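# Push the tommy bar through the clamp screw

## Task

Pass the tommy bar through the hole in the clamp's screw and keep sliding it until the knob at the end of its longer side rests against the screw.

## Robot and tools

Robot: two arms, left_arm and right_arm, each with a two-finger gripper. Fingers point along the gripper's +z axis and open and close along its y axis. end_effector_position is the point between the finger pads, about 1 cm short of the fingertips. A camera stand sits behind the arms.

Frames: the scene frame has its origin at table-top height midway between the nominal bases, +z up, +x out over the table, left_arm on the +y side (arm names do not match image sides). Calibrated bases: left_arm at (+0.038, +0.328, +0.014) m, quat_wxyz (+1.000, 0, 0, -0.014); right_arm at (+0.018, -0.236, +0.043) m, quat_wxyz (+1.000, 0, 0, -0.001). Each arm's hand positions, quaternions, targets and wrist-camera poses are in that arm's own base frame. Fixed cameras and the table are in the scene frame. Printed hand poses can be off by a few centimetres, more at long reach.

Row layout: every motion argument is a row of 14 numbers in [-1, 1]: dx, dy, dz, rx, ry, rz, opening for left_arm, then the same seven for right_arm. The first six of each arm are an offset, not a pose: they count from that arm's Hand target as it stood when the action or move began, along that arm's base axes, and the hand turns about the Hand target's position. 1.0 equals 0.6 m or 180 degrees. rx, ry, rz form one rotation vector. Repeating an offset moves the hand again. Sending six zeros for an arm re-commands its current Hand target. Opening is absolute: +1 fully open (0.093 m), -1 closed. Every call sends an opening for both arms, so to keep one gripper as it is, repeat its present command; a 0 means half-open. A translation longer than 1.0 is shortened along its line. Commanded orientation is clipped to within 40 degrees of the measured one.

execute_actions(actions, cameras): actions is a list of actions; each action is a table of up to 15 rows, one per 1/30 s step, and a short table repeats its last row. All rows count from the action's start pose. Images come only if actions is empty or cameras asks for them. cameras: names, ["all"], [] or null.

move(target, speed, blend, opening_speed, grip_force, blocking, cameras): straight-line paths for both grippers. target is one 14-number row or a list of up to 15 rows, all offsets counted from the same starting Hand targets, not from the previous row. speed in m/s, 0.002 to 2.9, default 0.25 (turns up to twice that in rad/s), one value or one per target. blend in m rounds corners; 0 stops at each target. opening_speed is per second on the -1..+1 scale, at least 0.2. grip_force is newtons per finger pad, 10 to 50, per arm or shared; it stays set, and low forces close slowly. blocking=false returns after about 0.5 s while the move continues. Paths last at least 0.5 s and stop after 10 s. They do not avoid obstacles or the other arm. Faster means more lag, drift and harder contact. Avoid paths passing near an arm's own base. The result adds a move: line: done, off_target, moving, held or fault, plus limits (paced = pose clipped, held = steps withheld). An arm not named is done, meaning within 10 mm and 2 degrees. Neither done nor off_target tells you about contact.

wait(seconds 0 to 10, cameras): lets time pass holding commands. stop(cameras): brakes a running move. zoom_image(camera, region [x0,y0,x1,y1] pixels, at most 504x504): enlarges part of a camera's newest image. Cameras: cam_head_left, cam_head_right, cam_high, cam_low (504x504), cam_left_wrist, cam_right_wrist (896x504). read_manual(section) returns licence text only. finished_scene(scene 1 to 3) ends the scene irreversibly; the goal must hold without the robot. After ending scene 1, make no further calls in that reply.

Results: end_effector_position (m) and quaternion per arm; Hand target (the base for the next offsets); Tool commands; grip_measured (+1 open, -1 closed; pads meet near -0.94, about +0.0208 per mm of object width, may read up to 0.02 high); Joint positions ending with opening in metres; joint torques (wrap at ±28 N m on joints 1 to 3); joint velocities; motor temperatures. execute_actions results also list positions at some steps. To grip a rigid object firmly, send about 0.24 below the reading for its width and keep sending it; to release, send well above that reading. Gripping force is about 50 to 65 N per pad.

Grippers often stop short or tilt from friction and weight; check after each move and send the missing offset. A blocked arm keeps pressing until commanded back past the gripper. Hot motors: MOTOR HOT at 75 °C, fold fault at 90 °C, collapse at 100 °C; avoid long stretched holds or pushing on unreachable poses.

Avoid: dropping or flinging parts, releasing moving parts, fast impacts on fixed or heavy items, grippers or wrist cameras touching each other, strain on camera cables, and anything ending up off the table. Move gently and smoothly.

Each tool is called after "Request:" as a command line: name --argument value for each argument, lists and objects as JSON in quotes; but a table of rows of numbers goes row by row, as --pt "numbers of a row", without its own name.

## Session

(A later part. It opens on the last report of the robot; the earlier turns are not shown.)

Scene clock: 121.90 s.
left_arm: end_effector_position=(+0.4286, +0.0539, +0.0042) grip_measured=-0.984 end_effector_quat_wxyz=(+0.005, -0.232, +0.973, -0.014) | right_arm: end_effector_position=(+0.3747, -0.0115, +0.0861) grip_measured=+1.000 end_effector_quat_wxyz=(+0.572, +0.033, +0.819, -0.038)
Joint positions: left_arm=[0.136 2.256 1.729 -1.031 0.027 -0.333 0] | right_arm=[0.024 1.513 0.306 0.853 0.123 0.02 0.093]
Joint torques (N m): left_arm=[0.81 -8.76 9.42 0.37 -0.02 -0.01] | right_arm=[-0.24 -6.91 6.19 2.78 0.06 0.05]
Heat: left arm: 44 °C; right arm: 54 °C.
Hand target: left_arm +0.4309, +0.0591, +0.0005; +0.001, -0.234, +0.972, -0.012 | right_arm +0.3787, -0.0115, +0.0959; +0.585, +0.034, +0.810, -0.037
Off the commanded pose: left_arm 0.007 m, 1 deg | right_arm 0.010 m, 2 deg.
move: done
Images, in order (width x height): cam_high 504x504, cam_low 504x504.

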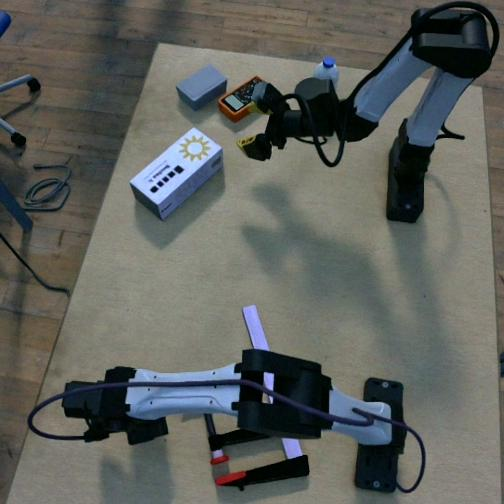

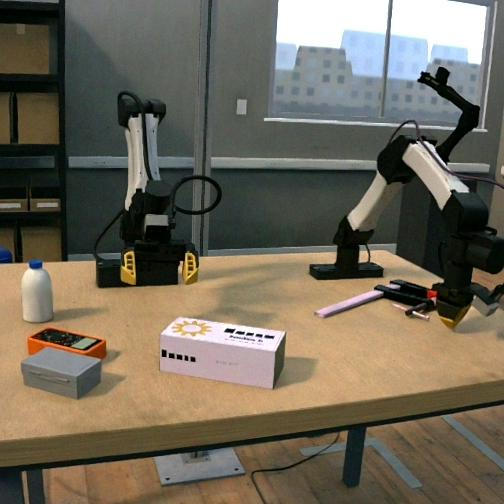

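Request:
move --pt "0 0 0.06 0 0 0 -0.4 0 0 0 0 0 0 1" --pt "-0.05 -0.026 0.09 0 0 0 -0.4 0 0 0 0 0 0 1" --cameras '["cam_left_wrist","cam_low"]'

Request:
zoom_image --camera "cam_low" --region '[370, 260, 470, 360]'

Scene clock: 128.47 s.
left_arm: end_effector_position=(+0.3999, +0.0455, +0.0467) grip_measured=-0.401 end_effector_quat_wxyz=(-0.011, -0.233, +0.972, -0.013) | right_arm: end_effector_position=(+0.3747, -0.0115, +0.0861) grip_measured=+1.000 end_effector_quat_wxyz=(+0.572, +0.033, +0.819, -0.038)
Joint positions: left_arm=[0.125 2.128 1.694 -1.156 0.027 -0.346 0.026] | right_arm=[0.024 1.513 0.306 0.853 0.123 0.02 0.093]
Joint torques (N m): left_arm=[-0.76 -11.6 6.57 0.45 -0.02 -0.17] | right_arm=[-0.23 -6.9 6.19 2.79 0.06 0.05]
Heat: left arm: 46 °C; right arm: 54 °C.
Hand target: left_arm +0.4009, +0.0434, +0.0545; +0.001, -0.234, +0.972, -0.012 | right_arm +0.3787, -0.0115, +0.0959; +0.585, +0.034, +0.810, -0.037
Off the commanded pose: left_arm 0.008 m, 1 deg | right_arm 0.010 m, 2 deg.
move: done
camera_calibration:
cam_left_wrist: T_world_to_cam=[[0.453994, -0.890484, 0.0304481, -0.142387], [-0.802738, -0.393952, 0.447676, 0.355643], [-0.386654, -0.227684, -0.893677, 0.295265], [0, 0, 0, 1]] pos_world=[0.464297, 0.08054, 0.108994]
Images, in order (width x height): cam_low 504x504, cam_left_wrist 896x504.

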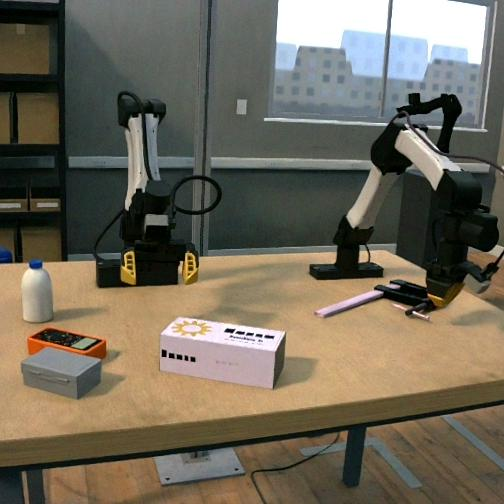

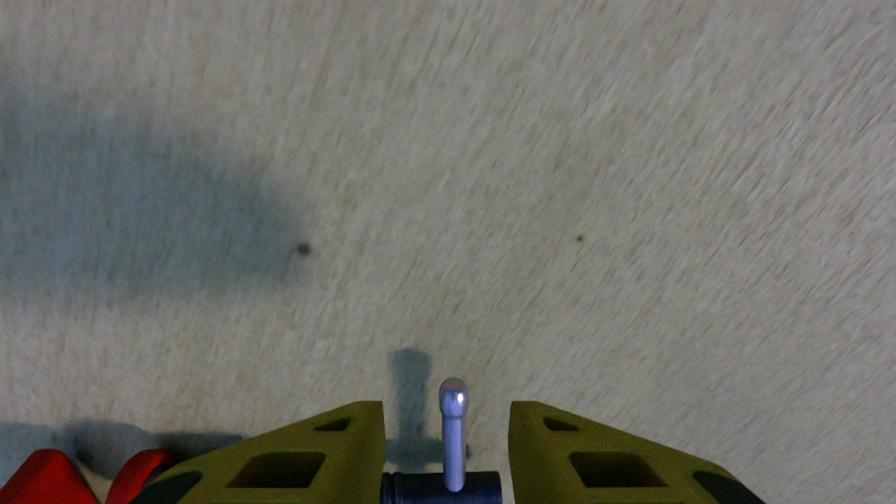

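Scaled by 5.040 from the camera's 504x504 image, which has a finer 720x720 frame.

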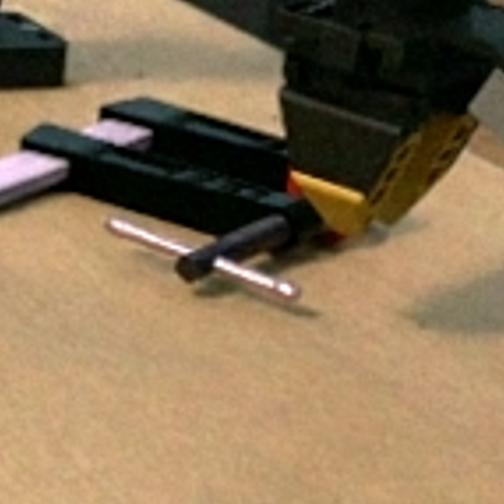

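Request:
move --pt "-0.0533 -0.0233 -0.01 0 0 0 -0.4 0 0 0 0 0 0 1" --pt "-0.0533 -0.0233 -0.0975 0 0 0 -0.4 0 0 0 0 0 0 1" --speed 0.08 --cameras '["cam_left_wrist","cam_low"]'

Request:
zoom_image --camera "cam_low" --region '[370, 260, 470, 360]'

Scene clock: 136.93 s.
left_arm: end_effector_position=(+0.3696, +0.0313, +0.0027) grip_measured=-0.401 end_effector_quat_wxyz=(+0.005, -0.233, +0.972, -0.015) | right_arm: end_effector_position=(+0.3747, -0.0115, +0.0861) grip_measured=+1.000 end_effector_quat_wxyz=(+0.572, +0.033, +0.819, -0.038)
Joint positions: left_arm=[0.097 2.034 1.365 -0.888 0.027 -0.375 0.026] | right_arm=[0.024 1.513 0.306 0.853 0.123 0.02 0.093]
Joint torques (N m): left_arm=[-0.72 -7.64 6.46 0.58 -0.03 -0.16] | right_arm=[-0.23 -6.91 6.19 2.78 0.07 0.05]
Motor temperatures (°C): left_arm=[27 49 41 33 25 27 27] | right_arm=[27 44 37 55 24 26 24]
Heat: left arm: 49 °C; right arm: 55 °C.
Hand target: left_arm +0.3689, +0.0295, -0.0040; +0.001, -0.234, +0.972, -0.012 | right_arm +0.3787, -0.0115, +0.0959; +0.585, +0.034, +0.810, -0.037
Off the commanded pose: left_arm 0.007 m, 1 deg | right_arm 0.010 m, 2 deg.
move: done
camera_calibration:
cam_left_wrist: T_world_to_cam=[[0.453146, -0.890449, 0.0419393, -0.139637], [-0.816749, -0.395869, 0.419773, 0.350692], [-0.357184, -0.224472, -0.90666, 0.230038], [0, 0, 0, 1]] pos_world=[0.431869, 0.0661256, 0.0672118]
Images, in order (width x height): cam_low 504x504, cam_left_wrist 896x504.

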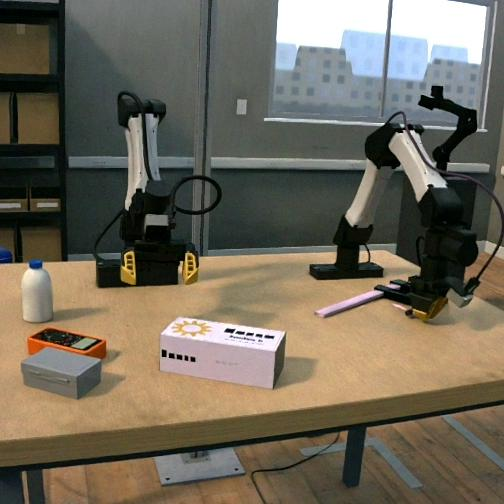

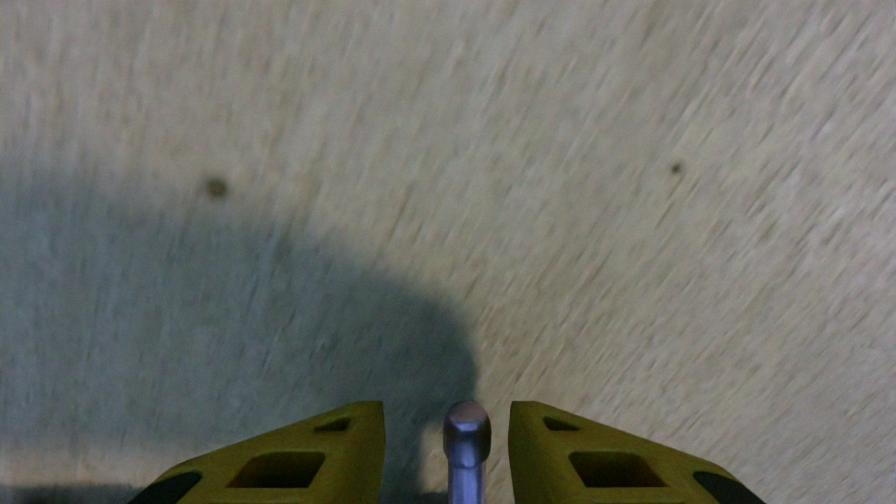

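Scaled by 5.040 from the camera's 504x504 image, which has a finer 720x720 frame.

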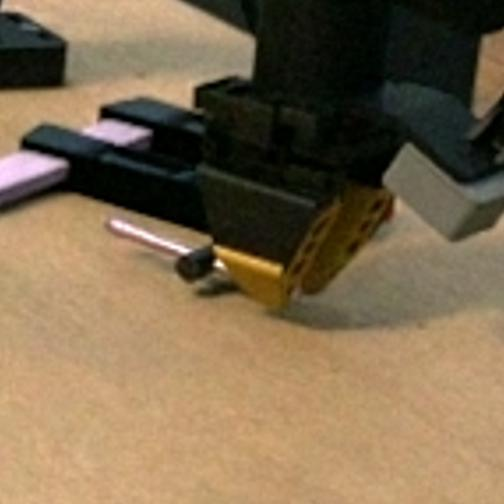

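Request:
move --pt "0.0015 -0.007 0 0 0 0 -0.4 0 0 0 0 0 0 1" --pt "0.0015 -0.007 0 0 0 0 -1 0 0 0 0 0 0 1" --speed 0.05 --opening_speed 0.5 --cameras '["cam_left_wrist"]'

Scene clock: 143.73 s.
left_arm: end_effector_position=(+0.3702, +0.0273, +0.0027) grip_measured=-0.898 end_effector_quat_wxyz=(+0.006, -0.235, +0.972, -0.015) | right_arm: end_effector_position=(+0.3747, -0.0115, +0.0861) grip_measured=+1.000 end_effector_quat_wxyz=(+0.572, +0.033, +0.819, -0.038)
Joint positions: left_arm=[0.086 2.034 1.365 -0.887 0.027 -0.388 0.002] | right_arm=[0.024 1.513 0.306 0.853 0.123 0.02 0.093]
Joint torques (N m): left_arm=[-0.8 -7.5 6.71 0.57 -0.03 -0.14] | right_arm=[-0.24 -6.91 6.19 2.78 0.06 0.05]
Motor temperatures (°C): left_arm=[27 49 41 33 25 27 27] | right_arm=[27 44 37 55 24 26 24]
Heat: left arm: 49 °C; right arm: 55 °C.
Hand target: left_arm +0.3698, +0.0253, -0.0040; +0.001, -0.234, +0.972, -0.012 | right_arm +0.3787, -0.0115, +0.0959; +0.585, +0.034, +0.810, -0.037
Off the commanded pose: left_arm 0.007 m, 1 deg | right_arm 0.010 m, 2 deg.
move: done
camera_calibration:
cam_left_wrist: T_world_to_cam=[[0.455468, -0.88924, 0.0424316, -0.144314], [-0.816036, -0.397971, 0.419172, 0.349331], [-0.355858, -0.225545, -0.906915, 0.228928], [0, 0, 0, 1]] pos_world=[0.432263, 0.0623272, 0.067312]
Images, in order (width x height): cam_left_wrist 896x504.

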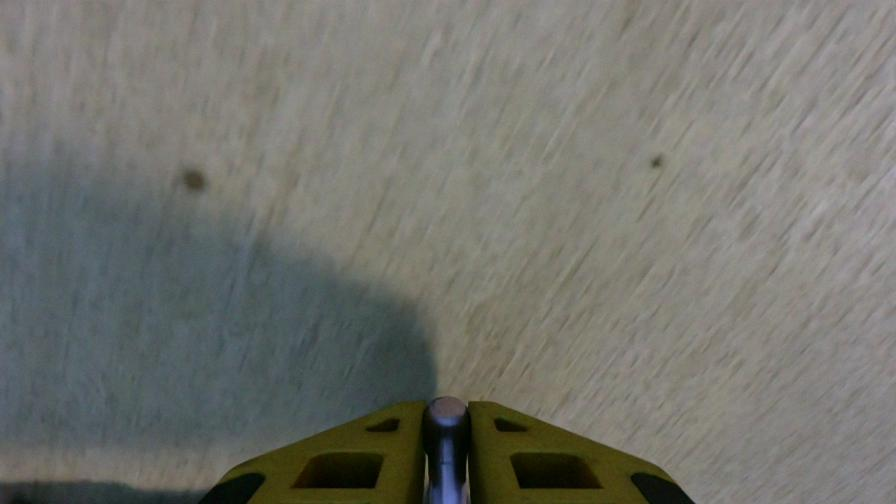

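Request:
move --target '[0.046,0.028,0.006,0,0,0,-1,0,0,0,0,0,0,1]' --speed 0.04 --cameras '["cam_left_wrist","cam_low"]'

Request:
zoom_image --camera "cam_low" --region '[370, 260, 470, 360]'

Scene clock: 150.20 s.
left_arm: end_effector_position=(+0.3944, +0.0387, +0.0014) grip_measured=-0.913 end_effector_quat_wxyz=(+0.004, -0.234, +0.972, -0.014) | right_arm: end_effector_position=(+0.3747, -0.0115, +0.0861) grip_measured=+1.000 end_effector_quat_wxyz=(+0.572, +0.033, +0.819, -0.038)
Joint positions: left_arm=[0.109 2.127 1.504 -0.937 0.026 -0.365 0.001] | right_arm=[0.024 1.513 0.306 0.853 0.123 0.02 0.093]
Joint torques (N m): left_arm=[0.53 -7.98 9.35 0.33 -0.01 0] | right_arm=[-0.24 -6.91 6.19 2.78 0.06 0.05]
Motor temperatures (°C): left_arm=[27 48 41 33 25 27 27] | right_arm=[27 44 37 55 24 26 24]
Heat: left arm: 48 °C; right arm: 55 °C.
Hand target: left_arm +0.3974, +0.0421, -0.0004; +0.001, -0.234, +0.972, -0.012 | right_arm +0.3787, -0.0115, +0.0959; +0.585, +0.034, +0.810, -0.037
Off the commanded pose: left_arm 0.005 m, 0 deg | right_arm 0.010 m, 2 deg.
move: done
camera_calibration:
cam_left_wrist: T_world_to_cam=[[0.454958, -0.889637, 0.0394929, -0.145007], [-0.81491, -0.398041, 0.42129, 0.37377], [-0.359076, -0.223852, -0.906066, 0.240105], [0, 0, 0, 1]] pos_world=[0.456777, 0.0735207, 0.0658123]
Images, in order (width x height): cam_low 504x504, cam_left_wrist 896x504.

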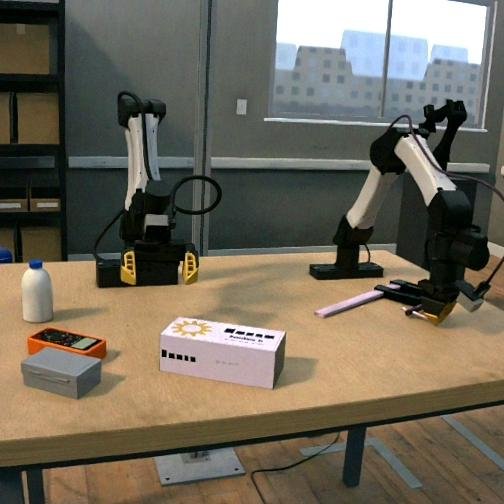

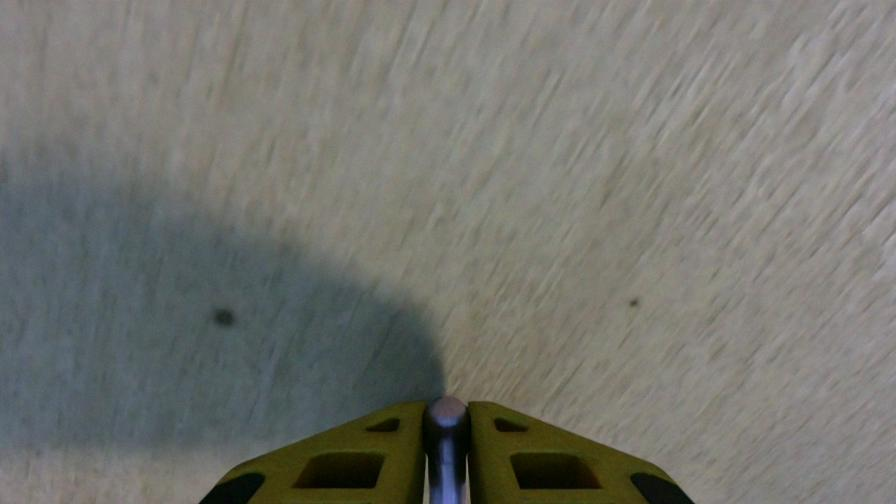

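Scaled by 5.040 from the camera's 504x504 image, which has a finer 720x720 frame.

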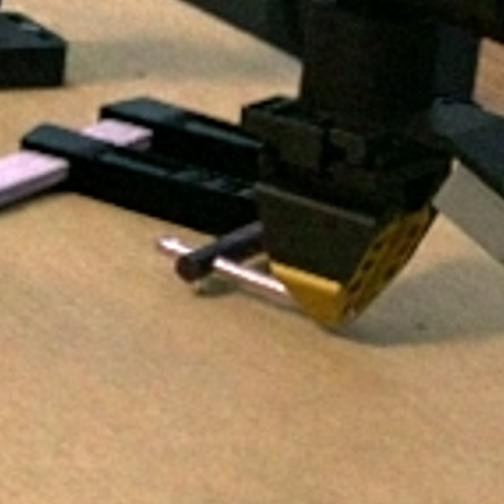

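Request:
move --target '[0.032,0.016,0.001,0,0,0,-1,0,0,0,0,0,0,1]' --speed 0.03 --cameras '["cam_left_wrist","cam_low"]'

Request:
zoom_image --camera "cam_low" --region '[370, 260, 470, 360]'

Scene clock: 154.13 s.
left_arm: end_effector_position=(+0.4026, +0.0446, +0.0009) grip_measured=-0.913 end_effector_quat_wxyz=(-0.018, -0.233, +0.972, -0.012) | right_arm: end_effector_position=(+0.3747, -0.0115, +0.0861) grip_measured=+1.000 end_effector_quat_wxyz=(+0.572, +0.033, +0.819, -0.038)
Joint positions: left_arm=[0.122 2.199 1.62 -1.024 0.027 -0.349 0.001] | right_arm=[0.024 1.513 0.306 0.853 0.123 0.02 0.093]
Joint torques (N m): left_arm=[0.95 -8.47 9.96 0.63 -0.02 0.01] | right_arm=[-0.23 -6.91 6.19 2.79 0.06 0.05]
Motor temperatures (°C): left_arm=[27 48 41 33 25 27 27] | right_arm=[27 44 37 56 24 26 24]
Heat: left arm: 48 °C; right arm: 56 °C.
Hand target: left_arm +0.4166, +0.0516, +0.0001; +0.001, -0.234, +0.972, -0.012 | right_arm +0.3787, -0.0115, +0.0959; +0.585, +0.034, +0.810, -0.037
Off the commanded pose: left_arm 0.016 m, 2 deg | right_arm 0.010 m, 2 deg.
move: off_target (left_arm)
camera_calibration:
cam_left_wrist: T_world_to_cam=[[0.454046, -0.890621, 0.0252092, -0.142929], [-0.796505, -0.39306, 0.459439, 0.375295], [-0.399277, -0.228686, -0.887852, 0.260299], [0, 0, 0, 1]] pos_world=[0.467752, 0.0797448, 0.0622851]
Images, in order (width x height): cam_low 504x504, cam_left_wrist 896x504.

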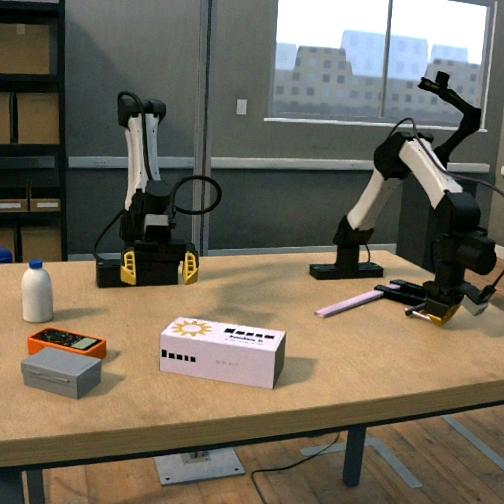

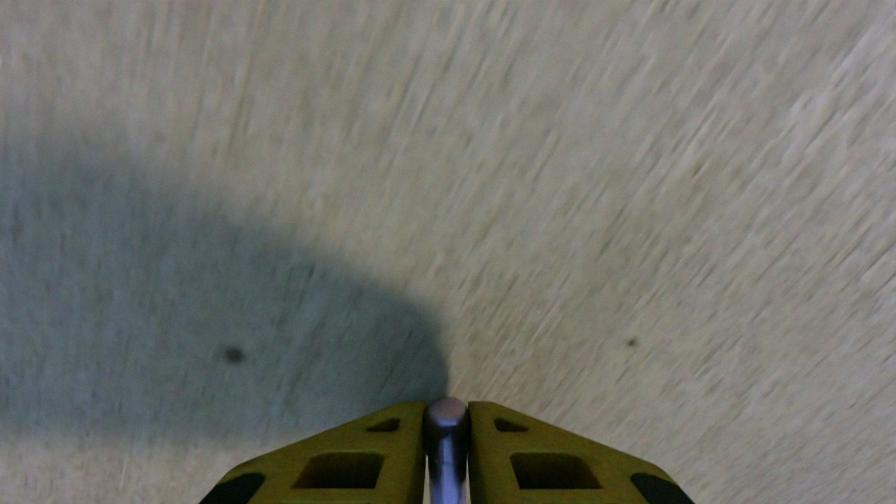

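Scaled by 5.040 from the camera's 504x504 image, which has a finer 720x720 frame.

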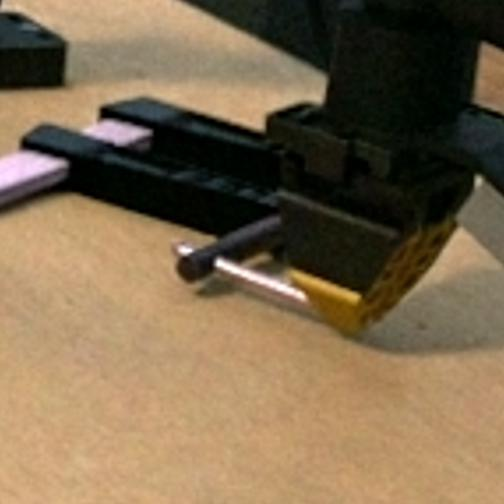

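Request:
move --pt "0.012 0.007 0 0 0 0 -1 0 0 0 0 0 0 1" --pt "-0.012 -0.006 0 0 0 0 -1 0 0 0 0 0 0 1" --pt "-0.012 -0.006 0 0 0 0 -0.4 0 0 0 0 0 0 1" --pt "-0.012 -0.006 0.2 0 0 0 -0.4 0 0 0 0 0 0 1" --speed '[0.03,0.04,0.04,0.15]' --opening_speed 0.6 --cameras '["cam_left_wrist","cam_low","cam_high"]'

Request:
zoom_image --camera "cam_low" --region '[370, 260, 470, 360]'

Scene clock: 164.37 s.
left_arm: end_effector_position=(+0.4068, +0.0442, +0.1054) grip_measured=-0.401 end_effector_quat_wxyz=(-0.017, -0.231, +0.973, -0.015) | right_arm: end_effector_position=(+0.3747, -0.0115, +0.0861) grip_measured=+1.000 end_effector_quat_wxyz=(+0.572, +0.033, +0.819, -0.038)
Joint positions: left_arm=[0.122 2.151 1.965 -1.415 0.034 -0.343 0.026] | right_arm=[0.024 1.513 0.306 0.853 0.123 0.02 0.093]
Joint torques (N m): left_arm=[0.29 -11.6 9.46 0.26 -0.08 -0.12] | right_arm=[-0.24 -6.91 6.19 2.78 0.06 0.05]
Motor temperatures (°C): left_arm=[27 49 42 32 25 27 28] | right_arm=[27 44 37 56 24 26 24]
Heat: left arm: 49 °C; right arm: 56 °C.
Hand target: left_arm +0.4094, +0.0481, +0.1202; +0.001, -0.234, +0.972, -0.012 | right_arm +0.3787, -0.0115, +0.0959; +0.585, +0.034, +0.810, -0.037
Off the commanded pose: left_arm 0.015 m, 2 deg | right_arm 0.010 m, 2 deg.
move: off_target (left_arm); target 3's new opening was sent with left_arm's hand 0.010 m and 3 deg from that target
camera_calibration:
cam_left_wrist: T_world_to_cam=[[0.449069, -0.892917, 0.0321718, -0.14648], [-0.799958, -0.385758, 0.459628, 0.331577], [-0.397999, -0.232141, -0.887529, 0.35432], [0, 0, 0, 1]] pos_world=[0.472046, 0.0793665, 0.16678]
Images, in order (width x height): cam_high 504x504, cam_low 504x504, cam_left_wrist 896x504.

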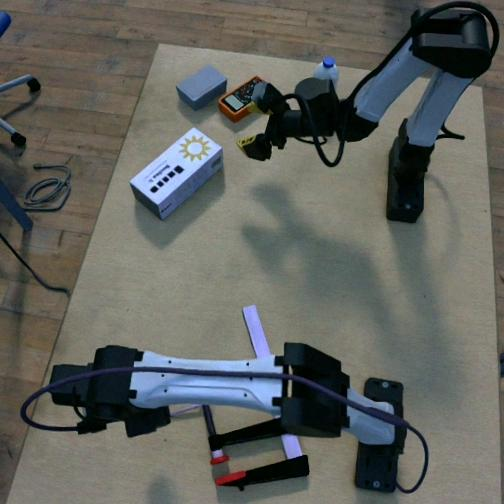

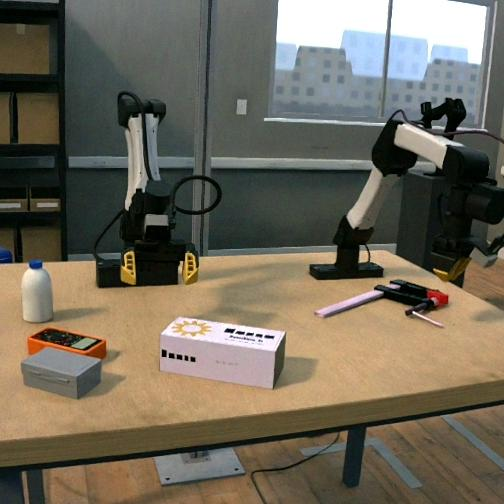

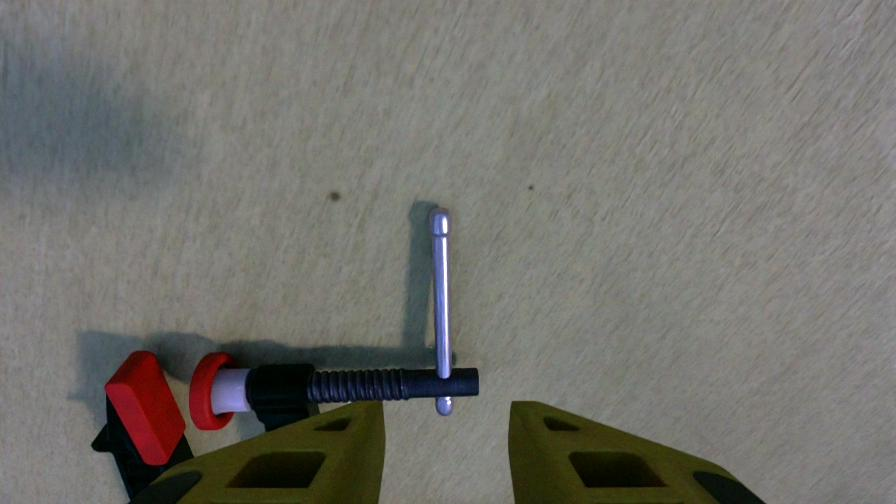

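Scaled by 5.040 from the camera's 504x504 image, which has a finer 720x720 frame.

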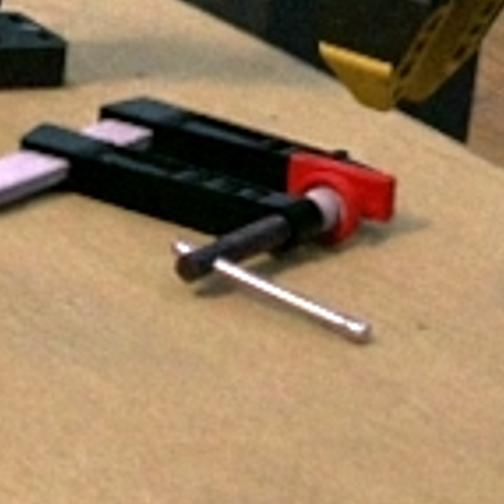

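Request:
finished_scene --scene 3

The scene is finished: the task was done.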